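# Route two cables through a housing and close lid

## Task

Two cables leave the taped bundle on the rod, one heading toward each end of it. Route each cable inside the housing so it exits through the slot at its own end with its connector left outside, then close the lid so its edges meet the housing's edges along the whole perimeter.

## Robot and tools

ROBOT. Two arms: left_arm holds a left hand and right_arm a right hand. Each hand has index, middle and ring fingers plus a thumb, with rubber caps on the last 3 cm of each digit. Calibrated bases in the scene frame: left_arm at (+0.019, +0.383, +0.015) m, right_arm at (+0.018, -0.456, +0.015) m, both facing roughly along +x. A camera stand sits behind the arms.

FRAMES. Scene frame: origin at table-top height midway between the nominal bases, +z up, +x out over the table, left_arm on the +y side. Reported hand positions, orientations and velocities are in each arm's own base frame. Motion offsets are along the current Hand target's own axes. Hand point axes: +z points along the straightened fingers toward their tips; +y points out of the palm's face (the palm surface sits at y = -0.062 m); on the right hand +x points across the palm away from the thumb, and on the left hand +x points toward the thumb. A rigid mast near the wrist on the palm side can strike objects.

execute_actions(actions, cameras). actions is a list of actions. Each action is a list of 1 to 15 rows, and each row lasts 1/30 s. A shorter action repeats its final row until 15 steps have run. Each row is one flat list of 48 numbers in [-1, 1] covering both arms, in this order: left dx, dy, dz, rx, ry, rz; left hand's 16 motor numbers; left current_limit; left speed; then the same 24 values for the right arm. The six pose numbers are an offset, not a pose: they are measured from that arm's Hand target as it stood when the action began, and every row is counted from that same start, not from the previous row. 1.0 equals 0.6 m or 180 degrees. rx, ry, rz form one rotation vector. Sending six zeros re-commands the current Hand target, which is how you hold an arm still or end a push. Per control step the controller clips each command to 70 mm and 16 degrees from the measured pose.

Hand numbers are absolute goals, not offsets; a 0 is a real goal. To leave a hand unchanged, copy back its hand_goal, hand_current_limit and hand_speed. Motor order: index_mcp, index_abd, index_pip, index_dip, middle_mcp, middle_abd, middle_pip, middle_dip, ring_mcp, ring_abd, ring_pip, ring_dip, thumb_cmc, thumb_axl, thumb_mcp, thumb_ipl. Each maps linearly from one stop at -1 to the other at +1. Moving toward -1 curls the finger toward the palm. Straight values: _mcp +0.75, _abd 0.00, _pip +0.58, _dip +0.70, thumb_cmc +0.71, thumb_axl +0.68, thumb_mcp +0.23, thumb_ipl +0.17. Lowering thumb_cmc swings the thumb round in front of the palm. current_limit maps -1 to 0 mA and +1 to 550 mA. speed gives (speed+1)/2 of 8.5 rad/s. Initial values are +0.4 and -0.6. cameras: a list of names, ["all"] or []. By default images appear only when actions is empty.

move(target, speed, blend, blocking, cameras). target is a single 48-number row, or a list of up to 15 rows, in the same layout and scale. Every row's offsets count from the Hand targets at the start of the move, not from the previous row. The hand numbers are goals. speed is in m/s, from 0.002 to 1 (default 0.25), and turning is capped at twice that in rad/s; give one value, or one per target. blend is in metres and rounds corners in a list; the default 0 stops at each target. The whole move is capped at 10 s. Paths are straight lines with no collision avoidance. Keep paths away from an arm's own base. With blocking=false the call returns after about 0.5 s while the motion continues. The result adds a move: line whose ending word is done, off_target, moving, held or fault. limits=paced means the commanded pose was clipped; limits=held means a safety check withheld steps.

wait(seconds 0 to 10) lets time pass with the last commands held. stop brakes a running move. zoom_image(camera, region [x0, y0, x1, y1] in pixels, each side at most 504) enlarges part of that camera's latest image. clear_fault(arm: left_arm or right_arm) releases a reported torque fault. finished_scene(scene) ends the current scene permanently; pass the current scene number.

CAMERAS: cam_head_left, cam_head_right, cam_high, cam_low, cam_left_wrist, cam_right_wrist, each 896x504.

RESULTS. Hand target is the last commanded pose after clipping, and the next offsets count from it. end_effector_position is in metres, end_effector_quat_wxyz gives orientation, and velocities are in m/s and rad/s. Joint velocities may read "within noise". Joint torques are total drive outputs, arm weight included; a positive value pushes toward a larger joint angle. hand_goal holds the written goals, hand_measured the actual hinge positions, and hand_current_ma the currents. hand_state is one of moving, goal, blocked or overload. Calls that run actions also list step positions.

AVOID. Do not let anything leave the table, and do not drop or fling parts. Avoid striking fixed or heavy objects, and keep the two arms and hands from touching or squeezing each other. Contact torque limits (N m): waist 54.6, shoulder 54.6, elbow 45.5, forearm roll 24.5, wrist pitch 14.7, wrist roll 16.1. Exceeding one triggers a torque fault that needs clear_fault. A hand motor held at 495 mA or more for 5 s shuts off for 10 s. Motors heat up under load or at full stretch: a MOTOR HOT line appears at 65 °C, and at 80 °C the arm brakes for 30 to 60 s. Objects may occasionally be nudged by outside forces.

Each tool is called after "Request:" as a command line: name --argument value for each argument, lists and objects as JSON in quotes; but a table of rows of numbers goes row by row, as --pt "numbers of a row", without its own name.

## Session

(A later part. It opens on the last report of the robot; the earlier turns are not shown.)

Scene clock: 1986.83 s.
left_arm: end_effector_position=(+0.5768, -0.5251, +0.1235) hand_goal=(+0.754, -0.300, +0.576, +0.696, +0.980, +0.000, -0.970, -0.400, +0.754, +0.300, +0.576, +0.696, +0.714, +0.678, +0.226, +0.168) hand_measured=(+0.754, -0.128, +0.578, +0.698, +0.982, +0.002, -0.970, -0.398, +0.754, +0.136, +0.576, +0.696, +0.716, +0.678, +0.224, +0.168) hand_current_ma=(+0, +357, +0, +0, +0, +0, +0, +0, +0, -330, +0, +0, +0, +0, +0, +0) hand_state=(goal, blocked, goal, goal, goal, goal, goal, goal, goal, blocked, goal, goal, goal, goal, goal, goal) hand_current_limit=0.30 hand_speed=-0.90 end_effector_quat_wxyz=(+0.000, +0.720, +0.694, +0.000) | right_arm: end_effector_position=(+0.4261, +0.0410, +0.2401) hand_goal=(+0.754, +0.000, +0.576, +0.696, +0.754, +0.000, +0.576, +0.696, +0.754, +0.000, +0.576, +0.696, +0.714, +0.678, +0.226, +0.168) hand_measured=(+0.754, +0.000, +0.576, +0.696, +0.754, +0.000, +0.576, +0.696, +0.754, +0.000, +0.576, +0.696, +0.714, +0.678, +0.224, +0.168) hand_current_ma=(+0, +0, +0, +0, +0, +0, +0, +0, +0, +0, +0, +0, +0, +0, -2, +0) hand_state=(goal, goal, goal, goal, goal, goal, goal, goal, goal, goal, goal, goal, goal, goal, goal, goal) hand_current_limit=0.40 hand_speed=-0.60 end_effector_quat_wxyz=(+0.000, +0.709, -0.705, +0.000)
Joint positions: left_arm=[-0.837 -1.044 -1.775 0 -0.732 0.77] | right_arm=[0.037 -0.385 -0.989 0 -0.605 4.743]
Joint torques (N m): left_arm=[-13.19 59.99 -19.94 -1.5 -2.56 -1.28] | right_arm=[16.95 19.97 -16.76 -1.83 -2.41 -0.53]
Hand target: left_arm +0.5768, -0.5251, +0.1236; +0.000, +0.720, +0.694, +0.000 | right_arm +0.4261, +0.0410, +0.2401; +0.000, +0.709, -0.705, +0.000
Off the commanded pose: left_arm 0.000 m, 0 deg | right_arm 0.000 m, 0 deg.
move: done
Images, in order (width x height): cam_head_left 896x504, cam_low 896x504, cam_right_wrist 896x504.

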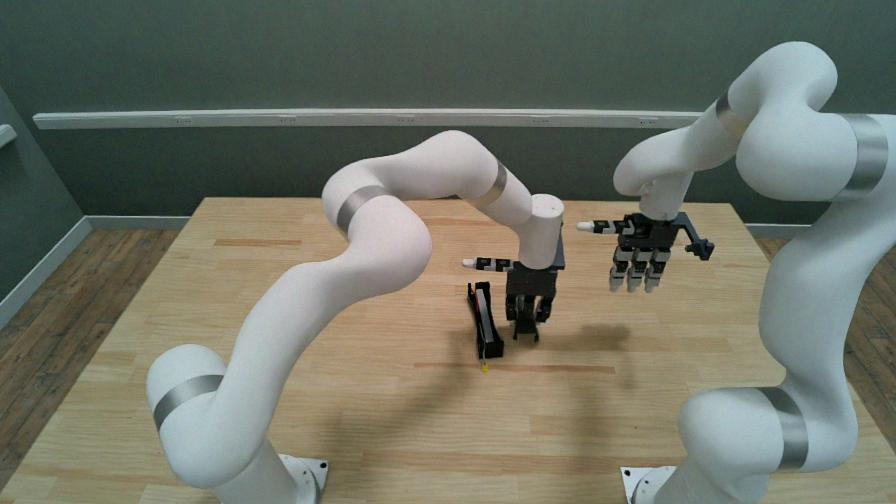

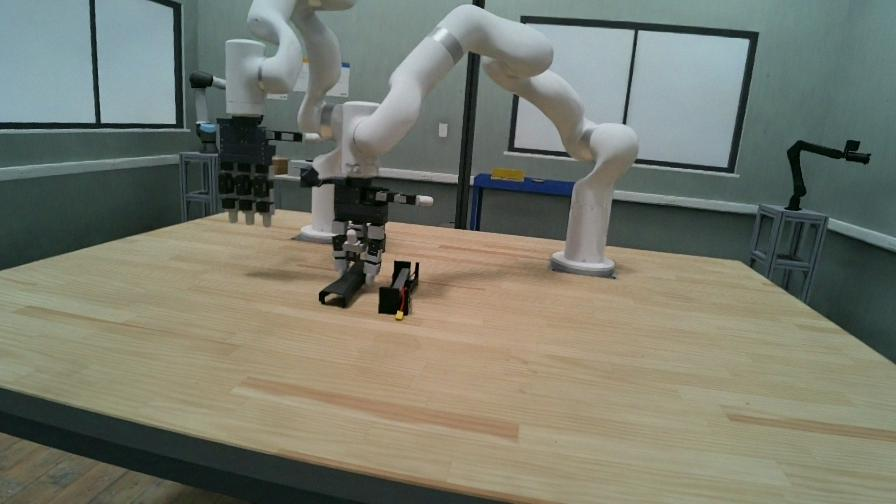

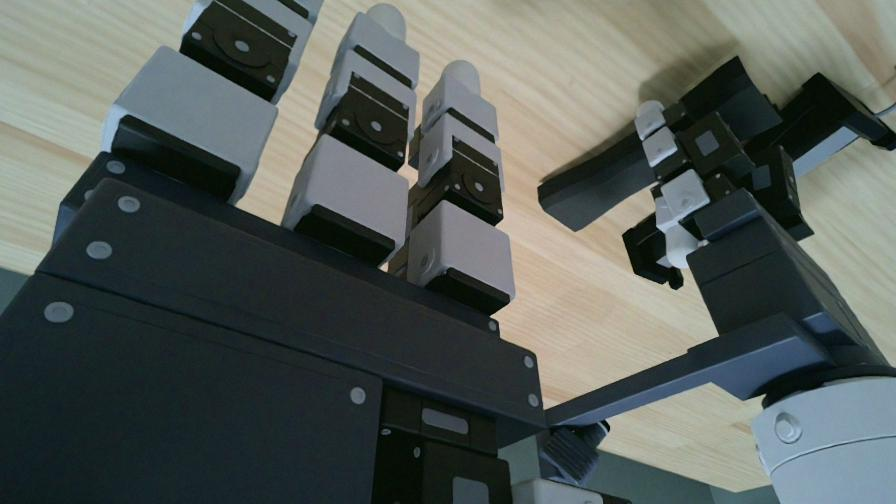

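Request:
move --pt "0 0 0.025 0 0 0 0.754 -0.30 0.576 0.696 0.98 0 -0.97 -0.4 0.754 0.30 0.576 0.696 0.714 0.678 0.226 0.168 0.3 -0.9 0 0 0 0 0 0 0.754 0 0.576 0.696 0.754 0 0.576 0.696 0.754 0 0.576 0.696 0.714 0.678 0.226 0.168 0.4 -0.6" --pt "0 0 0.025 0 0 0 0.754 -0.07 0.576 0.696 0.98 0 -0.97 -0.4 0.754 0.07 0.576 0.696 0.714 0.678 0.226 0.168 0.3 -0.9 0 0 0 0 0 0 0.754 0 0.576 0.696 0.754 0 0.576 0.696 0.754 0 0.576 0.696 0.714 0.678 0.226 0.168 0.4 -0.6" --pt "0.0014 0.02 0.02 0 0 0 0.754 -0.07 0.576 0.696 0.98 0 -0.97 -0.4 0.754 0.07 0.576 0.696 0.714 0.678 0.226 0.168 0.3 -0.9 0 0 0 0 0 0 0.754 0 0.576 0.696 0.754 0 0.576 0.696 0.754 0 0.576 0.696 0.714 0.678 0.226 0.168 0.4 -0.6" --pt "0.0014 0.02 0.02 0 0 0 0.754 -0.30 0.576 0.696 0.98 0 -0.97 -0.4 0.754 0.30 0.576 0.696 0.714 0.678 0.226 0.168 0.3 -0.9 0 0 0 0 0 0 0.754 0 0.576 0.696 0.754 0 0.576 0.696 0.754 0 0.576 0.696 0.714 0.678 0.226 0.168 0.4 -0.6" --speed 0.03

Request:
move --target '[0,0,-0.025,0,0,0, 0.754,-0.30,0.576,0.696,0.98,0,-0.97,-0.4,0.754,0.30,0.576,0.696,0.714,0.678,0.226,0.168,0.3,-0.9, 0,0,0,0,0,0,0.754,0,0.576,0.696,0.754,0,0.576,0.696,0.754,0,0.576,0.696,0.714,0.678,0.226,0.168,0.4,-0.6]' --speed 0.03 --cameras '["cam_head_left","cam_low","cam_right_wrist"]'

Request:
zoom_image --camera "cam_head_left" --region '[480, 250, 580, 370]'

Request:
zoom_image --camera "cam_low" --region '[300, 250, 390, 320]'

Request:
zoom_image --camera "cam_right_wrist" --region '[520, 20, 800, 260]'

Scene clock: 2008.93 s.
left_arm: end_effector_position=(+0.5888, -0.5247, +0.1116) hand_goal=(+0.754, -0.300, +0.576, +0.696, +0.980, +0.000, -0.970, -0.400, +0.754, +0.300, +0.576, +0.696, +0.714, +0.678, +0.226, +0.168) hand_measured=(+0.754, -0.130, +0.578, +0.698, +0.982, +0.002, -0.970, -0.398, +0.754, +0.138, +0.576, +0.696, +0.716, +0.678, +0.224, +0.168) hand_current_ma=(+0, +354, +0, +0, +0, +0, +0, +0, +0, -324, +0, +0, +0, +0, +0, +0) hand_state=(goal, blocked, goal, goal, goal, goal, goal, goal, goal, moving, goal, goal, goal, goal, goal, goal) hand_current_limit=0.30 hand_speed=-0.90 end_effector_quat_wxyz=(+0.000, +0.720, +0.694, +0.000) | right_arm: end_effector_position=(+0.4261, +0.0410, +0.2401) hand_goal=(+0.754, +0.000, +0.576, +0.696, +0.754, +0.000, +0.576, +0.696, +0.754, +0.000, +0.576, +0.696, +0.714, +0.678, +0.226, +0.168) hand_measured=(+0.754, +0.000, +0.576, +0.696, +0.754, +0.000, +0.576, +0.696, +0.754, +0.000, +0.576, +0.696, +0.714, +0.678, +0.224, +0.168) hand_current_ma=(+0, +0, +0, +0, +0, +0, +0, +0, +0, +0, +0, +0, +0, +0, -2, +0) hand_state=(goal, goal, goal, goal, goal, goal, goal, goal, goal, goal, goal, goal, goal, goal, goal, goal) hand_current_limit=0.40 hand_speed=-0.60 end_effector_quat_wxyz=(+0.000, +0.709, -0.705, +0.000)
Joint positions: left_arm=[-0.825 -1.082 -1.816 0 -0.734 0.782] | right_arm=[0.037 -0.385 -0.989 0 -0.605 4.743]
Joint torques (N m): left_arm=[15.7 38.03 -38.19 0.71 -2.29 1.04] | right_arm=[17.28 20.23 -16.72 -1.62 -2.4 -1.14]
Hand target: left_arm +0.5888, -0.5247, +0.1116; +0.000, +0.720, +0.694, +0.000 | right_arm +0.4261, +0.0410, +0.2401; +0.000, +0.709, -0.705, +0.000
Off the commanded pose: left_arm 0.000 m, 0 deg | right_arm 0.000 m, 0 deg.
move: done

Scene clock: 2009.73 s.
left_arm: end_effector_position=(+0.5888, -0.5247, +0.1265) hand_goal=(+0.754, -0.300, +0.576, +0.696, +0.980, +0.000, -0.970, -0.400, +0.754, +0.300, +0.576, +0.696, +0.714, +0.678, +0.226, +0.168) hand_measured=(+0.754, -0.130, +0.578, +0.698, +0.982, +0.002, -0.970, -0.398, +0.754, +0.138, +0.576, +0.696, +0.716, +0.678, +0.224, +0.168) hand_current_ma=(+0, +351, +0, +0, +0, +0, +0, +0, +0, -322, +0, +0, +0, +0, +0, +0) hand_state=(goal, blocked, goal, goal, goal, goal, goal, goal, goal, blocked, goal, goal, goal, goal, goal, goal) hand_current_limit=0.30 hand_speed=-0.90 end_effector_quat_wxyz=(+0.000, +0.720, +0.694, +0.000) | right_arm: end_effector_position=(+0.4261, +0.0410, +0.2401) hand_goal=(+0.754, +0.000, +0.576, +0.696, +0.754, +0.000, +0.576, +0.696, +0.754, +0.000, +0.576, +0.696, +0.714, +0.678, +0.226, +0.168) hand_measured=(+0.754, +0.000, +0.576, +0.696, +0.754, +0.000, +0.576, +0.696, +0.754, +0.000, +0.576, +0.696, +0.714, +0.678, +0.224, +0.168) hand_current_ma=(+0, +0, +0, +0, +0, +0, +0, +0, +0, +0, +0, +0, +0, +0, -2, +0) hand_state=(goal, goal, goal, goal, goal, goal, goal, goal, goal, goal, goal, goal, goal, goal, goal, goal) hand_current_limit=0.40 hand_speed=-0.60 end_effector_quat_wxyz=(+0.000, +0.709, -0.705, +0.000)
Joint positions: left_arm=[-0.825 -1.06 -1.814 0 -0.753 0.782] | right_arm=[0.037 -0.385 -0.989 0 -0.605 4.743]
Joint torques (N m): left_arm=[15.41 61.29 -20.44 0.63 -2.6 0.95] | right_arm=[16.78 19.76 -16.74 -1.27 -2.41 -1.13]
Hand target: left_arm +0.5888, -0.5247, +0.1266; +0.000, +0.720, +0.694, +0.000 | right_arm +0.4261, +0.0410, +0.2401; +0.000, +0.709, -0.705, +0.000
Off the commanded pose: left_arm 0.000 m, 0 deg | right_arm 0.000 m, 0 deg.
move: done
Images, in order (width x height): cam_head_left 896x504, cam_low 896x504, cam_right_wrist 896x504.

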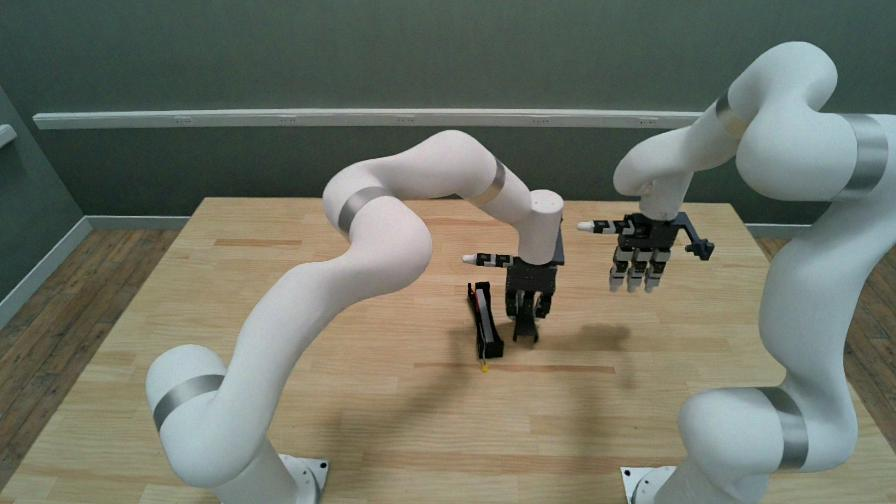

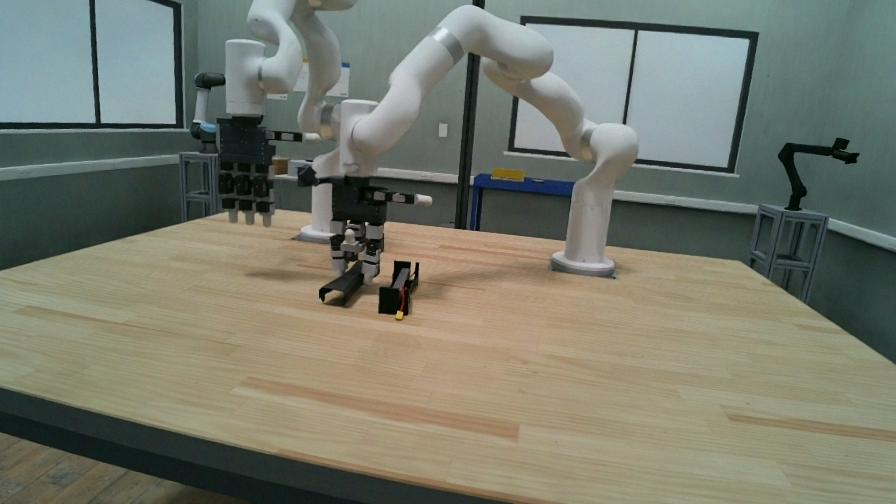

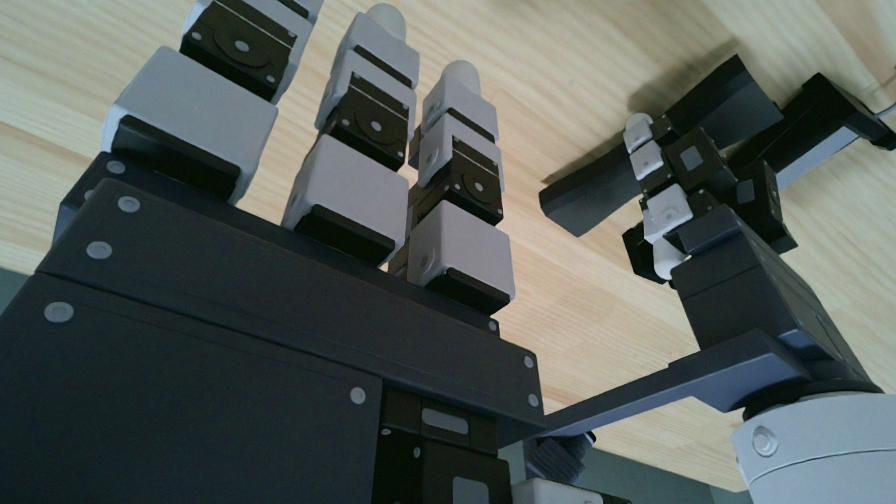

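Scaled by 4.200 from the camera's 896x504 image, which has a finer 1280x720 frame.

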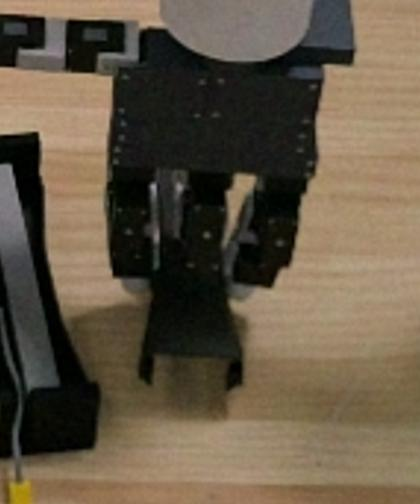

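Scaled by 5.600 from the camera's 896x504 image, which has a finer 1280x720 frame.

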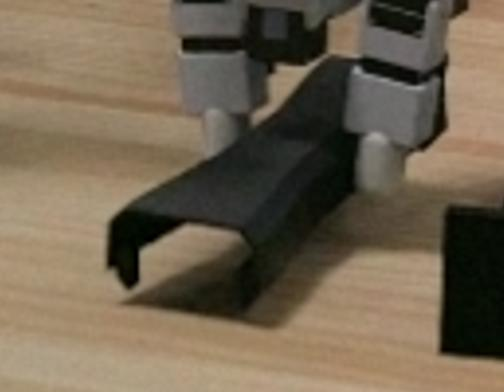

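Scaled by 1.800 from the camera's 896x504 image, which has a finer 1280x720 frame.

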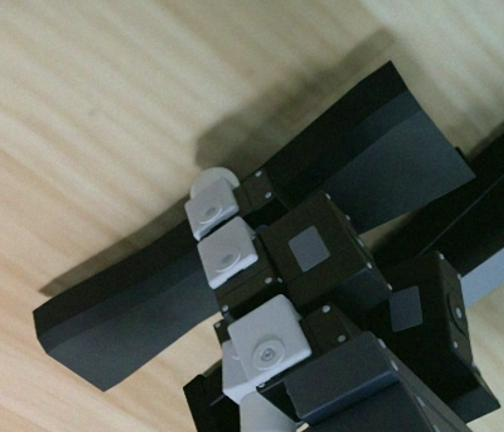

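Request:
wait --seconds 0.1 --cameras '["cam_right_wrist","cam_head_left","cam_low"]'

Request:
zoom_image --camera "cam_right_wrist" --region '[520, 20, 896, 300]'

Scene clock: 2035.37 s.
left_arm: end_effector_position=(+0.5888, -0.5247, +0.1266) hand_goal=(+0.754, -0.300, +0.576, +0.696, +0.980, +0.000, -0.970, -0.400, +0.754, +0.300, +0.576, +0.696, +0.714, +0.678, +0.226, +0.168) hand_measured=(+0.754, -0.130, +0.578, +0.698, +0.982, +0.002, -0.970, -0.398, +0.754, +0.138, +0.576, +0.696, +0.716, +0.678, +0.224, +0.168) hand_current_ma=(+0, +351, +0, +0, +0, +0, +0, +0, +0, -322, +0, +0, +0, +0, +0, +0) hand_state=(goal, blocked, goal, goal, goal, goal, goal, goal, goal, blocked, goal, goal, goal, goal, goal, goal) hand_current_limit=0.30 hand_speed=-0.90 end_effector_quat_wxyz=(+0.000, +0.720, +0.694, +0.000) | right_arm: end_effector_position=(+0.4261, +0.0410, +0.2401) hand_goal=(+0.754, +0.000, +0.576, +0.696, +0.754, +0.000, +0.576, +0.696, +0.754, +0.000, +0.576, +0.696, +0.714, +0.678, +0.226, +0.168) hand_measured=(+0.754, +0.000, +0.576, +0.696, +0.754, +0.000, +0.576, +0.696, +0.754, +0.000, +0.576, +0.696, +0.714, +0.678, +0.224, +0.168) hand_current_ma=(+0, +0, +0, +0, +0, +0, +0, +0, +0, +0, +0, +0, +0, +0, -2, +0) hand_state=(goal, goal, goal, goal, goal, goal, goal, goal, goal, goal, goal, goal, goal, goal, goal, goal) hand_current_limit=0.40 hand_speed=-0.60 end_effector_quat_wxyz=(+0.000, +0.709, -0.705, +0.000)
Joint positions: left_arm=[-0.825 -1.06 -1.814 0 -0.753 0.782] | right_arm=[0.037 -0.385 -0.989 0 -0.605 4.743]
Joint torques (N m): left_arm=[14.88 60.55 -21.97 1.69 -2.46 0.68] | right_arm=[16.42 20.16 -16.78 -1.4 -2.44 -1.13]
Hand target: left_arm +0.5888, -0.5247, +0.1266; +0.000, +0.720, +0.694, +0.000 | right_arm +0.4261, +0.0410, +0.2401; +0.000, +0.709, -0.705, +0.000
Off the commanded pose: left_arm 0.000 m, 0 deg | right_arm 0.000 m, 0 deg.
wait: 0.10 s; at rest from the start
Images, in order (width x height): cam_head_left 896x504, cam_low 896x504, cam_right_wrist 896x504.

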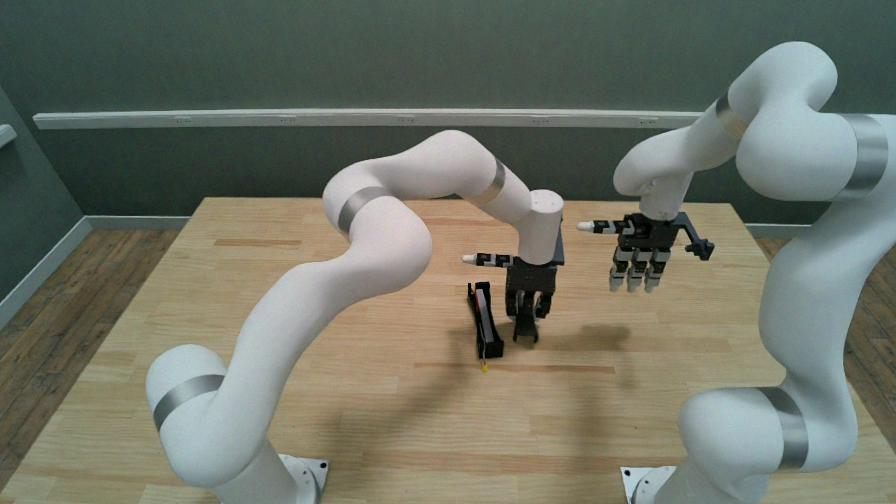

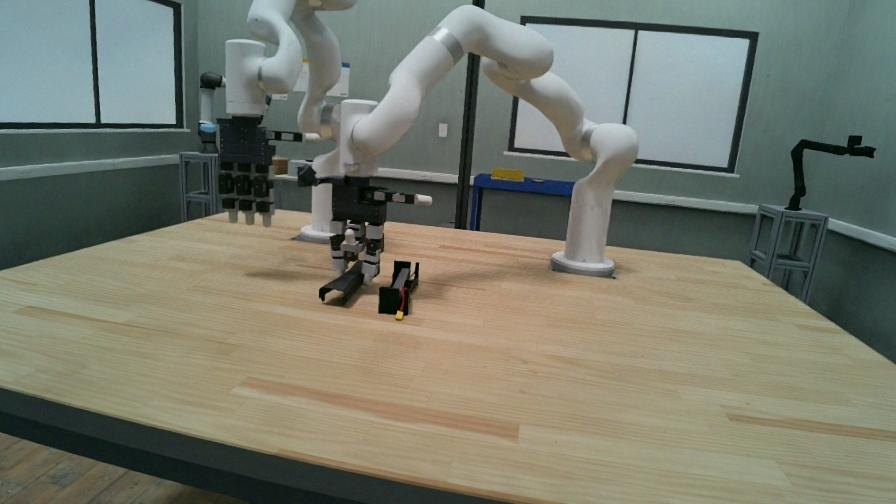

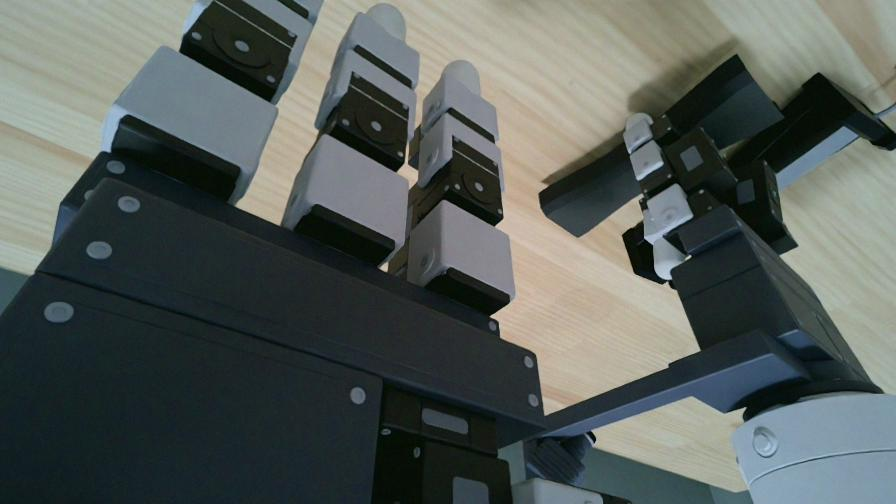

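Scaled by 1.340 from the camera's 896x504 image, which has a finer 1280x720 frame.

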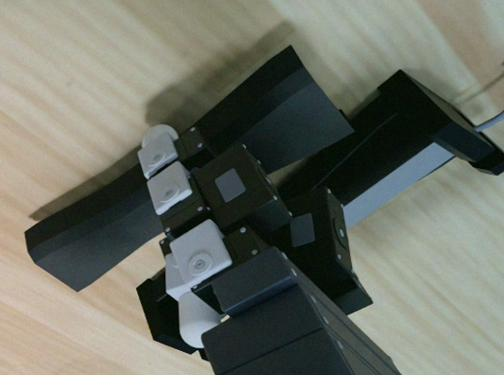

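Request:
zoom_image --camera "cam_low" --region '[290, 210, 450, 330]'

Scaled by 3.150 from the camera's 896x504 image, which has a finer 1280x720 frame.

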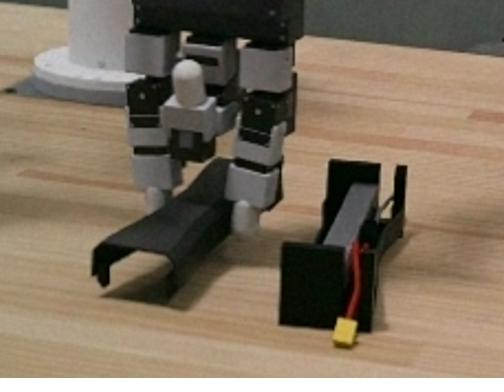

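Request:
move --target '[0,0,-0.05,0,0,0,0.754,-0.30,0.576,0.696,0.98,0,-0.97,-0.4,0.754,0.30,0.576,0.696,0.714,0.678,0.226,0.168,0.3,-0.9,0,0,0,0,0,0,0.754,0,0.576,0.696,0.754,0,0.576,0.696,0.754,0,0.576,0.696,0.714,0.678,0.226,0.168,0.4,-0.6]' --speed 0.05 --cameras '["cam_right_wrist","cam_head_left","cam_low"]'

Request:
zoom_image --camera "cam_low" --region '[290, 210, 450, 330]'

Request:
zoom_image --camera "cam_right_wrist" --region '[520, 20, 896, 300]'

Scene clock: 2045.57 s.
left_arm: end_effector_position=(+0.5888, -0.5246, +0.1565) hand_goal=(+0.754, -0.300, +0.576, +0.696, +0.980, +0.000, -0.970, -0.400, +0.754, +0.300, +0.576, +0.696, +0.714, +0.678, +0.226, +0.168) hand_measured=(+0.754, -0.130, +0.578, +0.698, +0.982, +0.002, -0.970, -0.398, +0.754, +0.138, +0.576, +0.696, +0.716, +0.678, +0.224, +0.168) hand_current_ma=(+0, +351, +0, +0, +0, +0, +0, +0, +0, -322, +0, +0, +0, +0, +0, +0) hand_state=(goal, blocked, goal, goal, goal, goal, goal, goal, goal, blocked, goal, goal, goal, goal, goal, goal) hand_current_limit=0.30 hand_speed=-0.90 end_effector_quat_wxyz=(+0.000, +0.720, +0.694, +0.000) | right_arm: end_effector_position=(+0.4261, +0.0410, +0.2401) hand_goal=(+0.754, +0.000, +0.576, +0.696, +0.754, +0.000, +0.576, +0.696, +0.754, +0.000, +0.576, +0.696, +0.714, +0.678, +0.226, +0.168) hand_measured=(+0.754, +0.000, +0.576, +0.696, +0.754, +0.000, +0.576, +0.696, +0.754, +0.000, +0.576, +0.696, +0.714, +0.678, +0.224, +0.168) hand_current_ma=(+0, +0, +0, +0, +0, +0, +0, +0, +0, +0, +0, +0, +0, +0, -2, +0) hand_state=(goal, goal, goal, goal, goal, goal, goal, goal, goal, goal, goal, goal, goal, goal, goal, goal) hand_current_limit=0.40 hand_speed=-0.60 end_effector_quat_wxyz=(+0.000, +0.709, -0.705, +0.000)
Joint positions: left_arm=[-0.825 -1.019 -1.813 0 -0.793 0.782] | right_arm=[0.037 -0.385 -0.989 0 -0.605 4.743]
Joint torques (N m): left_arm=[15.78 60.35 -38.79 2.44 -2.44 0.15] | right_arm=[16.65 19.78 -16.75 -1.69 -2.4 -1.13]
Hand target: left_arm +0.5888, -0.5247, +0.1566; +0.000, +0.720, +0.694, +0.000 | right_arm +0.4261, +0.0410, +0.2401; +0.000, +0.709, -0.705, +0.000
Off the commanded pose: left_arm 0.000 m, 0 deg | right_arm 0.000 m, 0 deg.
move: done
Images, in order (width x height): cam_head_left 896x504, cam_low 896x504, cam_right_wrist 896x504.

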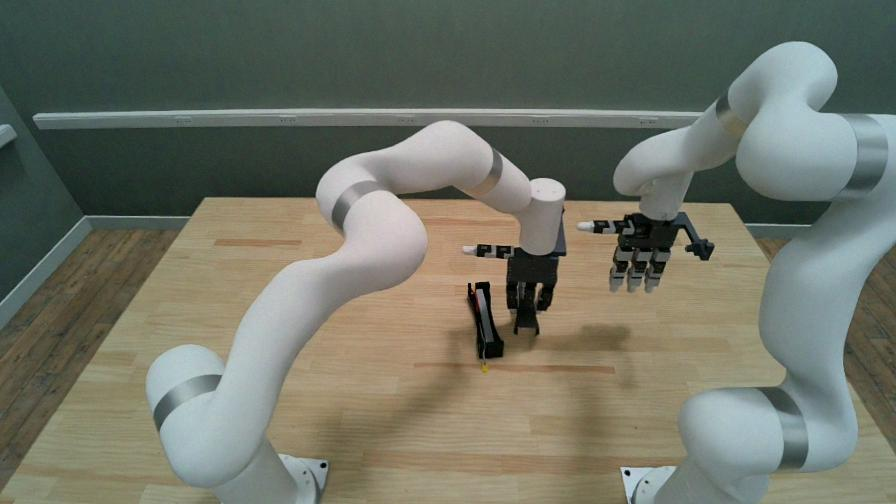

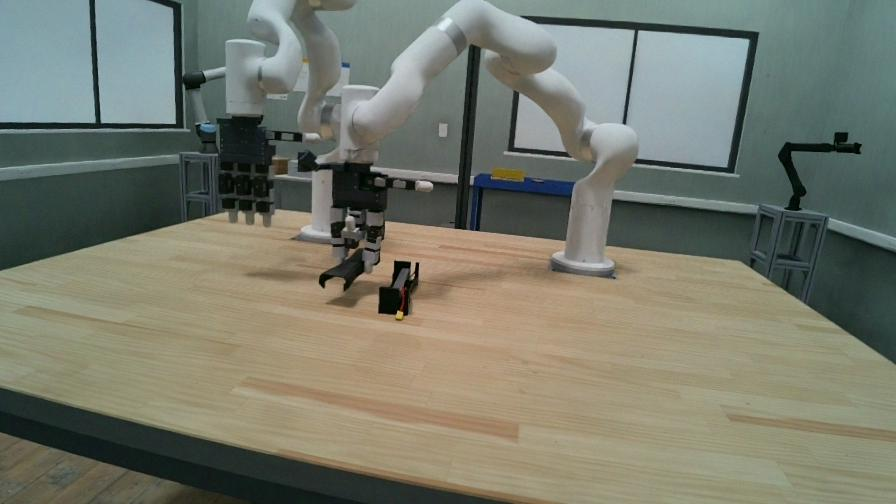

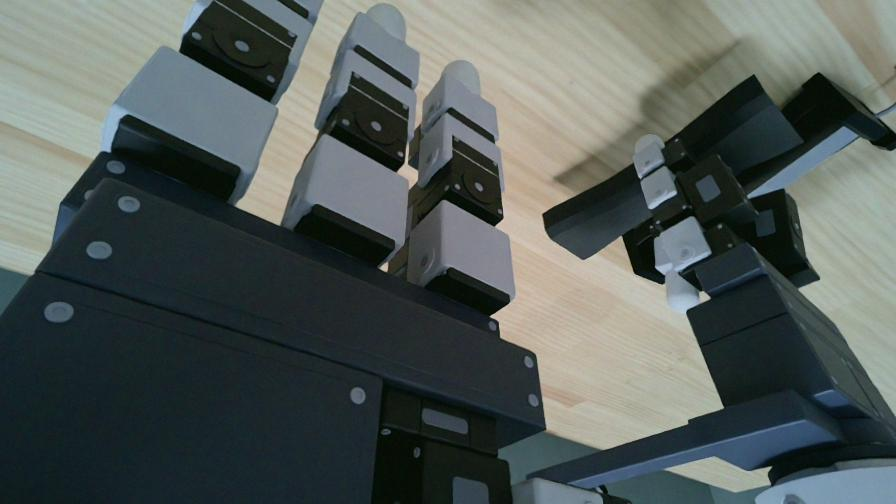

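Scaled by 3.150 from the camera's 896x504 image, which has a finer 1280x720 frame.

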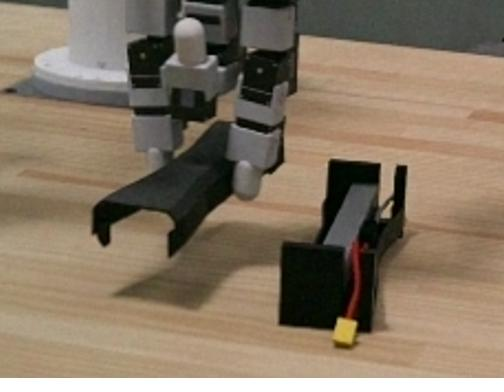

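Scaled by 1.340 from the camera's 896x504 image, which has a finer 1280x720 frame.

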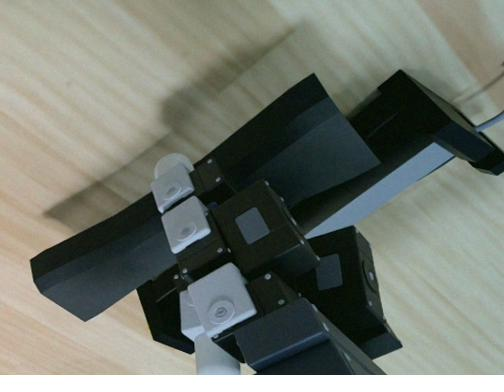

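Request:
move --pt "0 0 -0.0723 0 0 0 0.754 -0.30 0.576 0.696 0.98 0 -0.97 -0.4 0.754 0.30 0.576 0.696 0.714 0.678 0.226 0.168 0.3 -0.9 0 0 0 0 0 0 0.754 0 0.576 0.696 0.754 0 0.576 0.696 0.754 0 0.576 0.696 0.714 0.678 0.226 0.168 0.4 -0.6" --pt "0.2153 -0.0421 -0.0723 0 0 -0.071 0.754 -0.30 0.576 0.696 0.98 0 -0.97 -0.4 0.754 0.30 0.576 0.696 0.714 0.678 0.226 0.168 0.3 -0.9 0 0 0 0 0 0 0.754 0 0.576 0.696 0.754 0 0.576 0.696 0.754 0 0.576 0.696 0.714 0.678 0.226 0.168 0.4 -0.6" --speed '[0.06, 0.08]' --blend '[0.01, 0]' --cameras '["all"]'

Request:
zoom_image --camera "cam_low" --region '[330, 190, 490, 330]'

Request:
zoom_image --camera "cam_right_wrist" --region '[520, 20, 896, 300]'

Scene clock: 2078.33 s.
left_arm: end_effector_position=(+0.5683, -0.3947, +0.1999) hand_goal=(+0.754, -0.300, +0.576, +0.696, +0.980, +0.000, -0.970, -0.400, +0.754, +0.300, +0.576, +0.696, +0.714, +0.678, +0.226, +0.168) hand_measured=(+0.754, -0.130, +0.578, +0.698, +0.982, +0.002, -0.970, -0.398, +0.754, +0.138, +0.576, +0.696, +0.716, +0.678, +0.224, +0.168) hand_current_ma=(+0, +351, +0, +0, +0, +0, +0, +0, +0, -322, +0, +0, +0, +0, +0, +0) hand_state=(goal, blocked, goal, goal, goal, goal, goal, goal, goal, blocked, goal, goal, goal, goal, goal, goal) hand_current_limit=0.30 hand_speed=-0.90 end_effector_quat_wxyz=(+0.000, +0.638, +0.770, +0.000) | right_arm: end_effector_position=(+0.4261, +0.0410, +0.2401) hand_goal=(+0.754, +0.000, +0.576, +0.696, +0.754, +0.000, +0.576, +0.696, +0.754, +0.000, +0.576, +0.696, +0.714, +0.678, +0.226, +0.168) hand_measured=(+0.754, +0.000, +0.576, +0.696, +0.754, +0.000, +0.576, +0.696, +0.754, +0.000, +0.576, +0.696, +0.714, +0.678, +0.224, +0.168) hand_current_ma=(+0, +0, +0, +0, +0, +0, +0, +0, +0, +0, +0, +0, +0, +0, -2, +0) hand_state=(goal, goal, goal, goal, goal, goal, goal, goal, goal, goal, goal, goal, goal, goal, goal, goal) hand_current_limit=0.40 hand_speed=-0.60 end_effector_quat_wxyz=(+0.000, +0.709, -0.705, +0.000)
Joint positions: left_arm=[-0.724 -0.746 -1.442 0 -0.696 0.66] | right_arm=[0.037 -0.385 -0.989 0 -0.605 4.743]
Joint torques (N m): left_arm=[15.04 53.48 -19.71 0.63 2.8 -1.29] | right_arm=[16.38 20.23 -16.83 -1.49 -2.45 -1.08]
Hand target: left_arm +0.5683, -0.3946, +0.1999; +0.000, +0.638, +0.770, +0.000 | right_arm +0.4261, +0.0410, +0.2401; +0.000, +0.709, -0.705, +0.000
Off the commanded pose: left_arm 0.000 m, 0 deg | right_arm 0.000 m, 0 deg.
move: done

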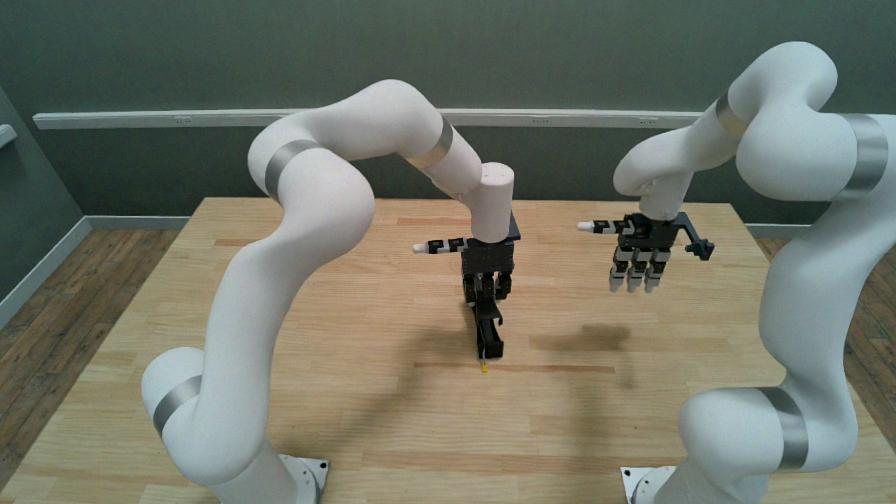

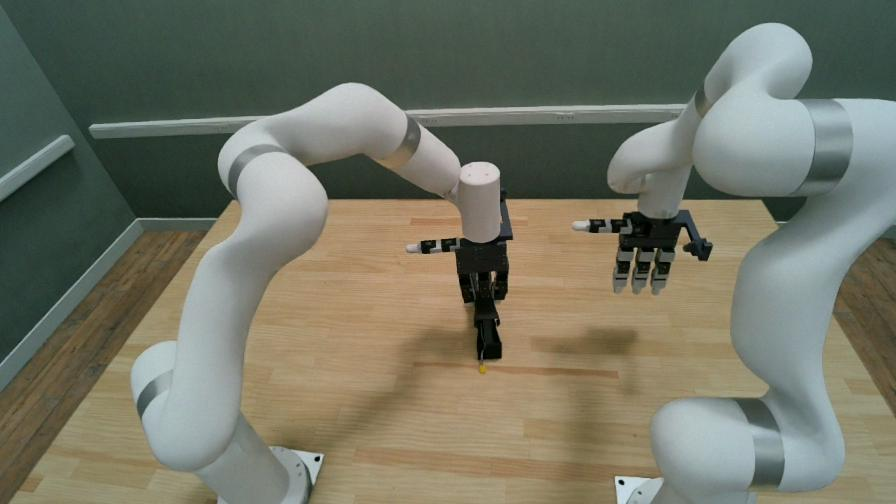

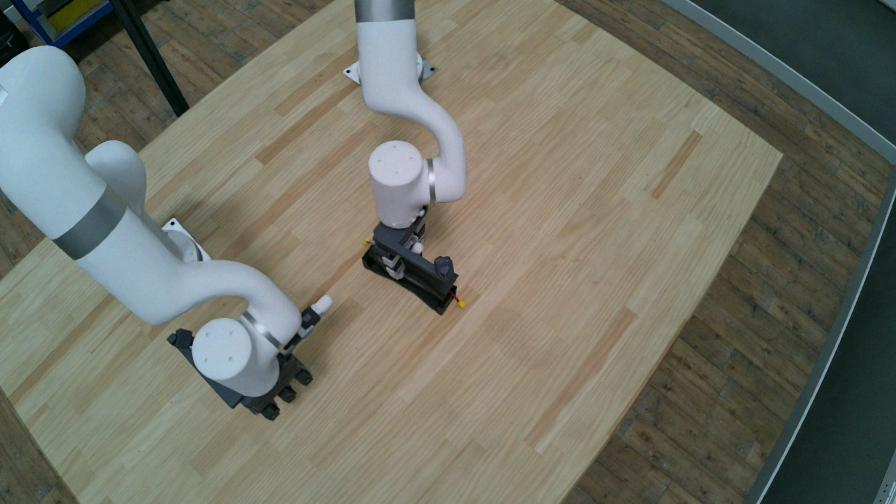

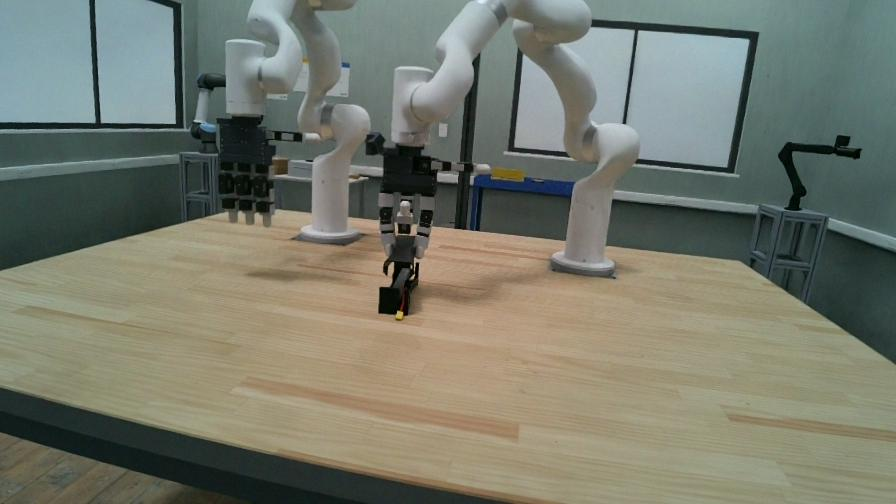

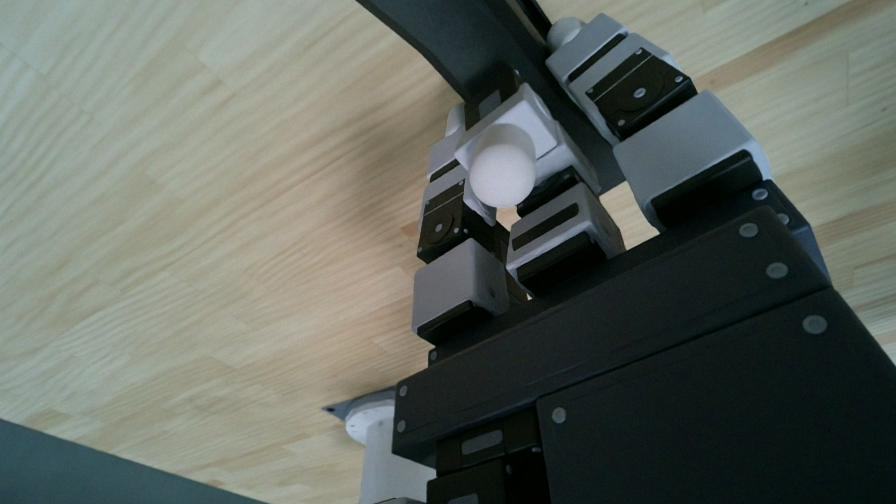

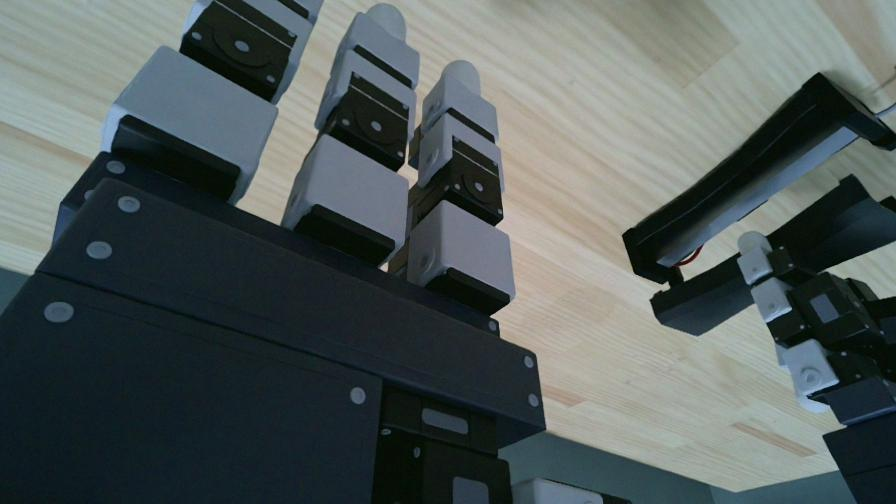

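Scaled by 3.150 from the camera's 896x504 image, which has a finer 1280x720 frame.

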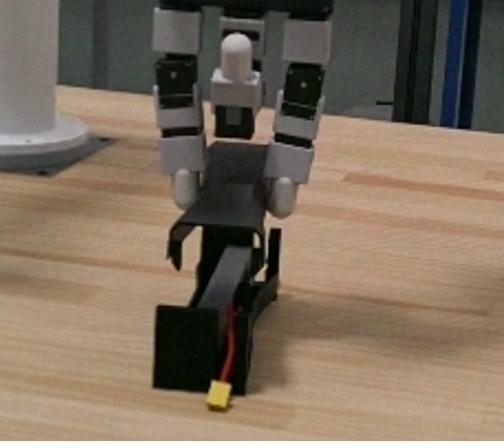

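Scaled by 1.340 from the camera's 896x504 image, which has a finer 1280x720 frame.

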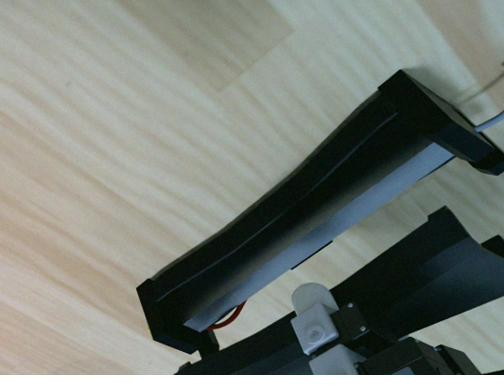

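Request:
zoom_image --camera "cam_right_wrist" --region '[600, 180, 760, 340]'

Request:
zoom_image --camera "cam_right_wrist" --region '[736, 50, 896, 250]'

Request:
zoom_image --camera "cam_low" --region '[365, 235, 435, 325]'

Request:
zoom_image --camera "cam_head_left" --region '[450, 250, 530, 380]'

Request:
zoom_image --camera "cam_head_right" --region '[450, 250, 530, 380]'

Request:
zoom_image --camera "cam_high" --region '[340, 210, 490, 330]'

Scaled by 3.150 from the camera's 896x504 image, which has a finer 1280x720 frame.

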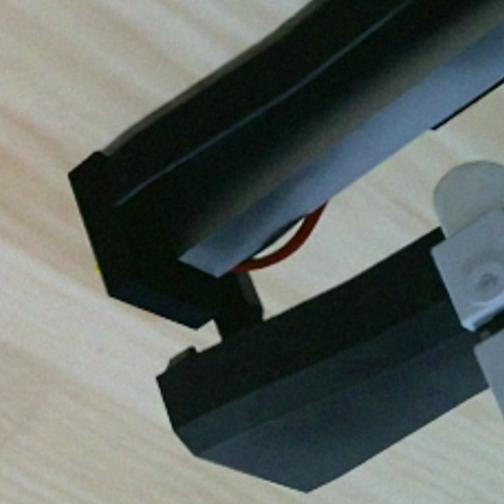

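Scaled by 2.520 from the camera's 896x504 image, which has a finer 1280x720 frame.

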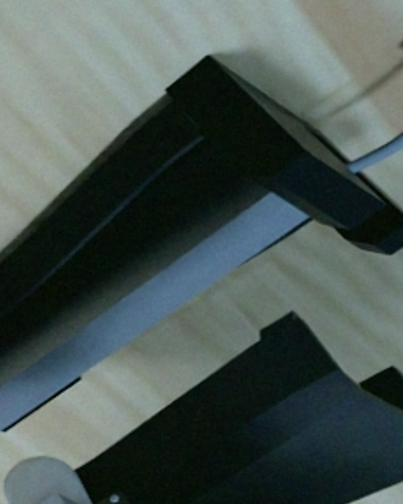

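Scaled by 5.600 from the camera's 896x504 image, which has a finer 1280x720 frame.

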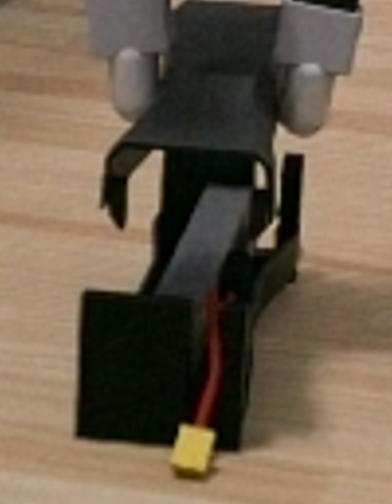

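Scaled by 3.877 from the camera's 896x504 image, which has a finer 1280x720 frame.

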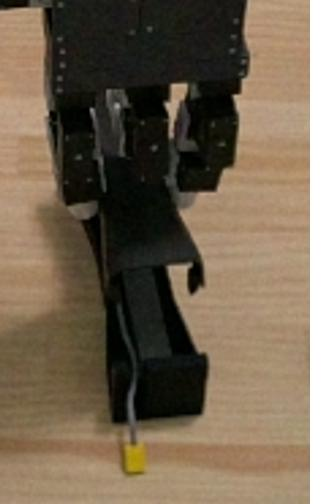

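Scaled by 3.877 from the camera's 896x504 image, which has a finer 1280x720 frame.

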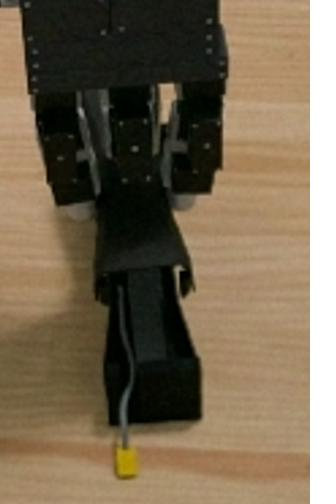

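Scaled by 3.360 from the camera's 896x504 image, which has a finer 1280x720 frame.

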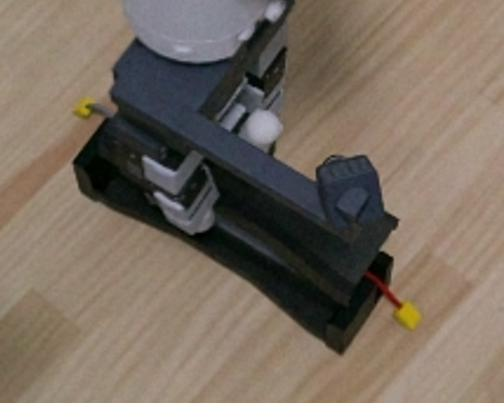

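Request:
zoom_image --camera "cam_low" --region '[378, 250, 423, 290]'

Request:
zoom_image --camera "cam_head_left" --region '[470, 300, 515, 340]'

Request:
zoom_image --camera "cam_right_wrist" --region '[640, 270, 740, 350]'

Scaled by 11.200 from the camera's 896x504 image, which has a finer 1280x720 frame.

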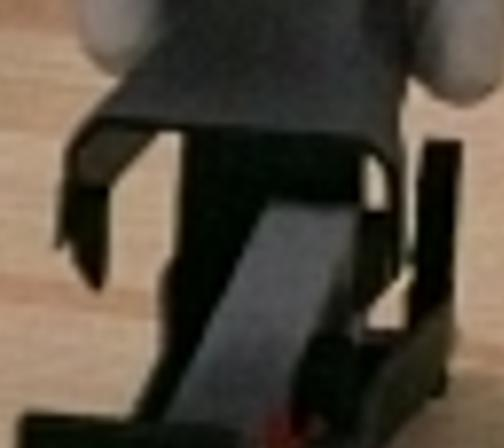

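Scaled by 11.200 from the camera's 896x504 image, which has a finer 1280x720 frame.

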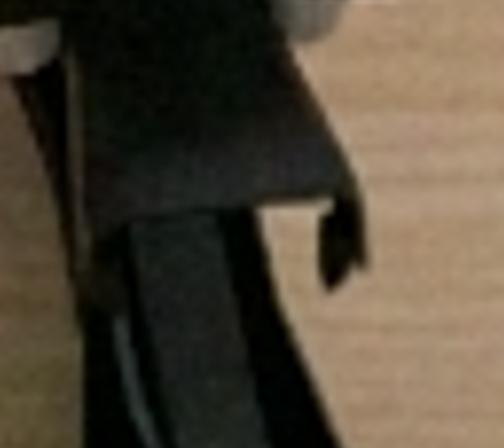

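Scaled by 5.040 from the camera's 896x504 image, which has a finer 1280x720 frame.

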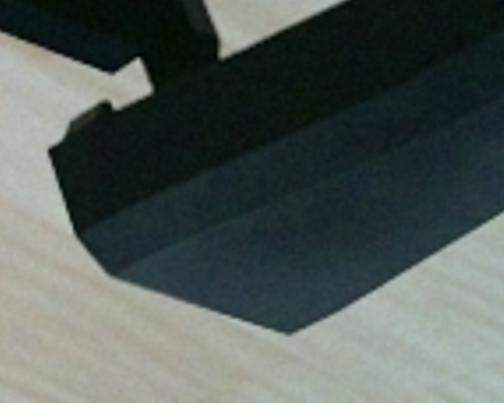

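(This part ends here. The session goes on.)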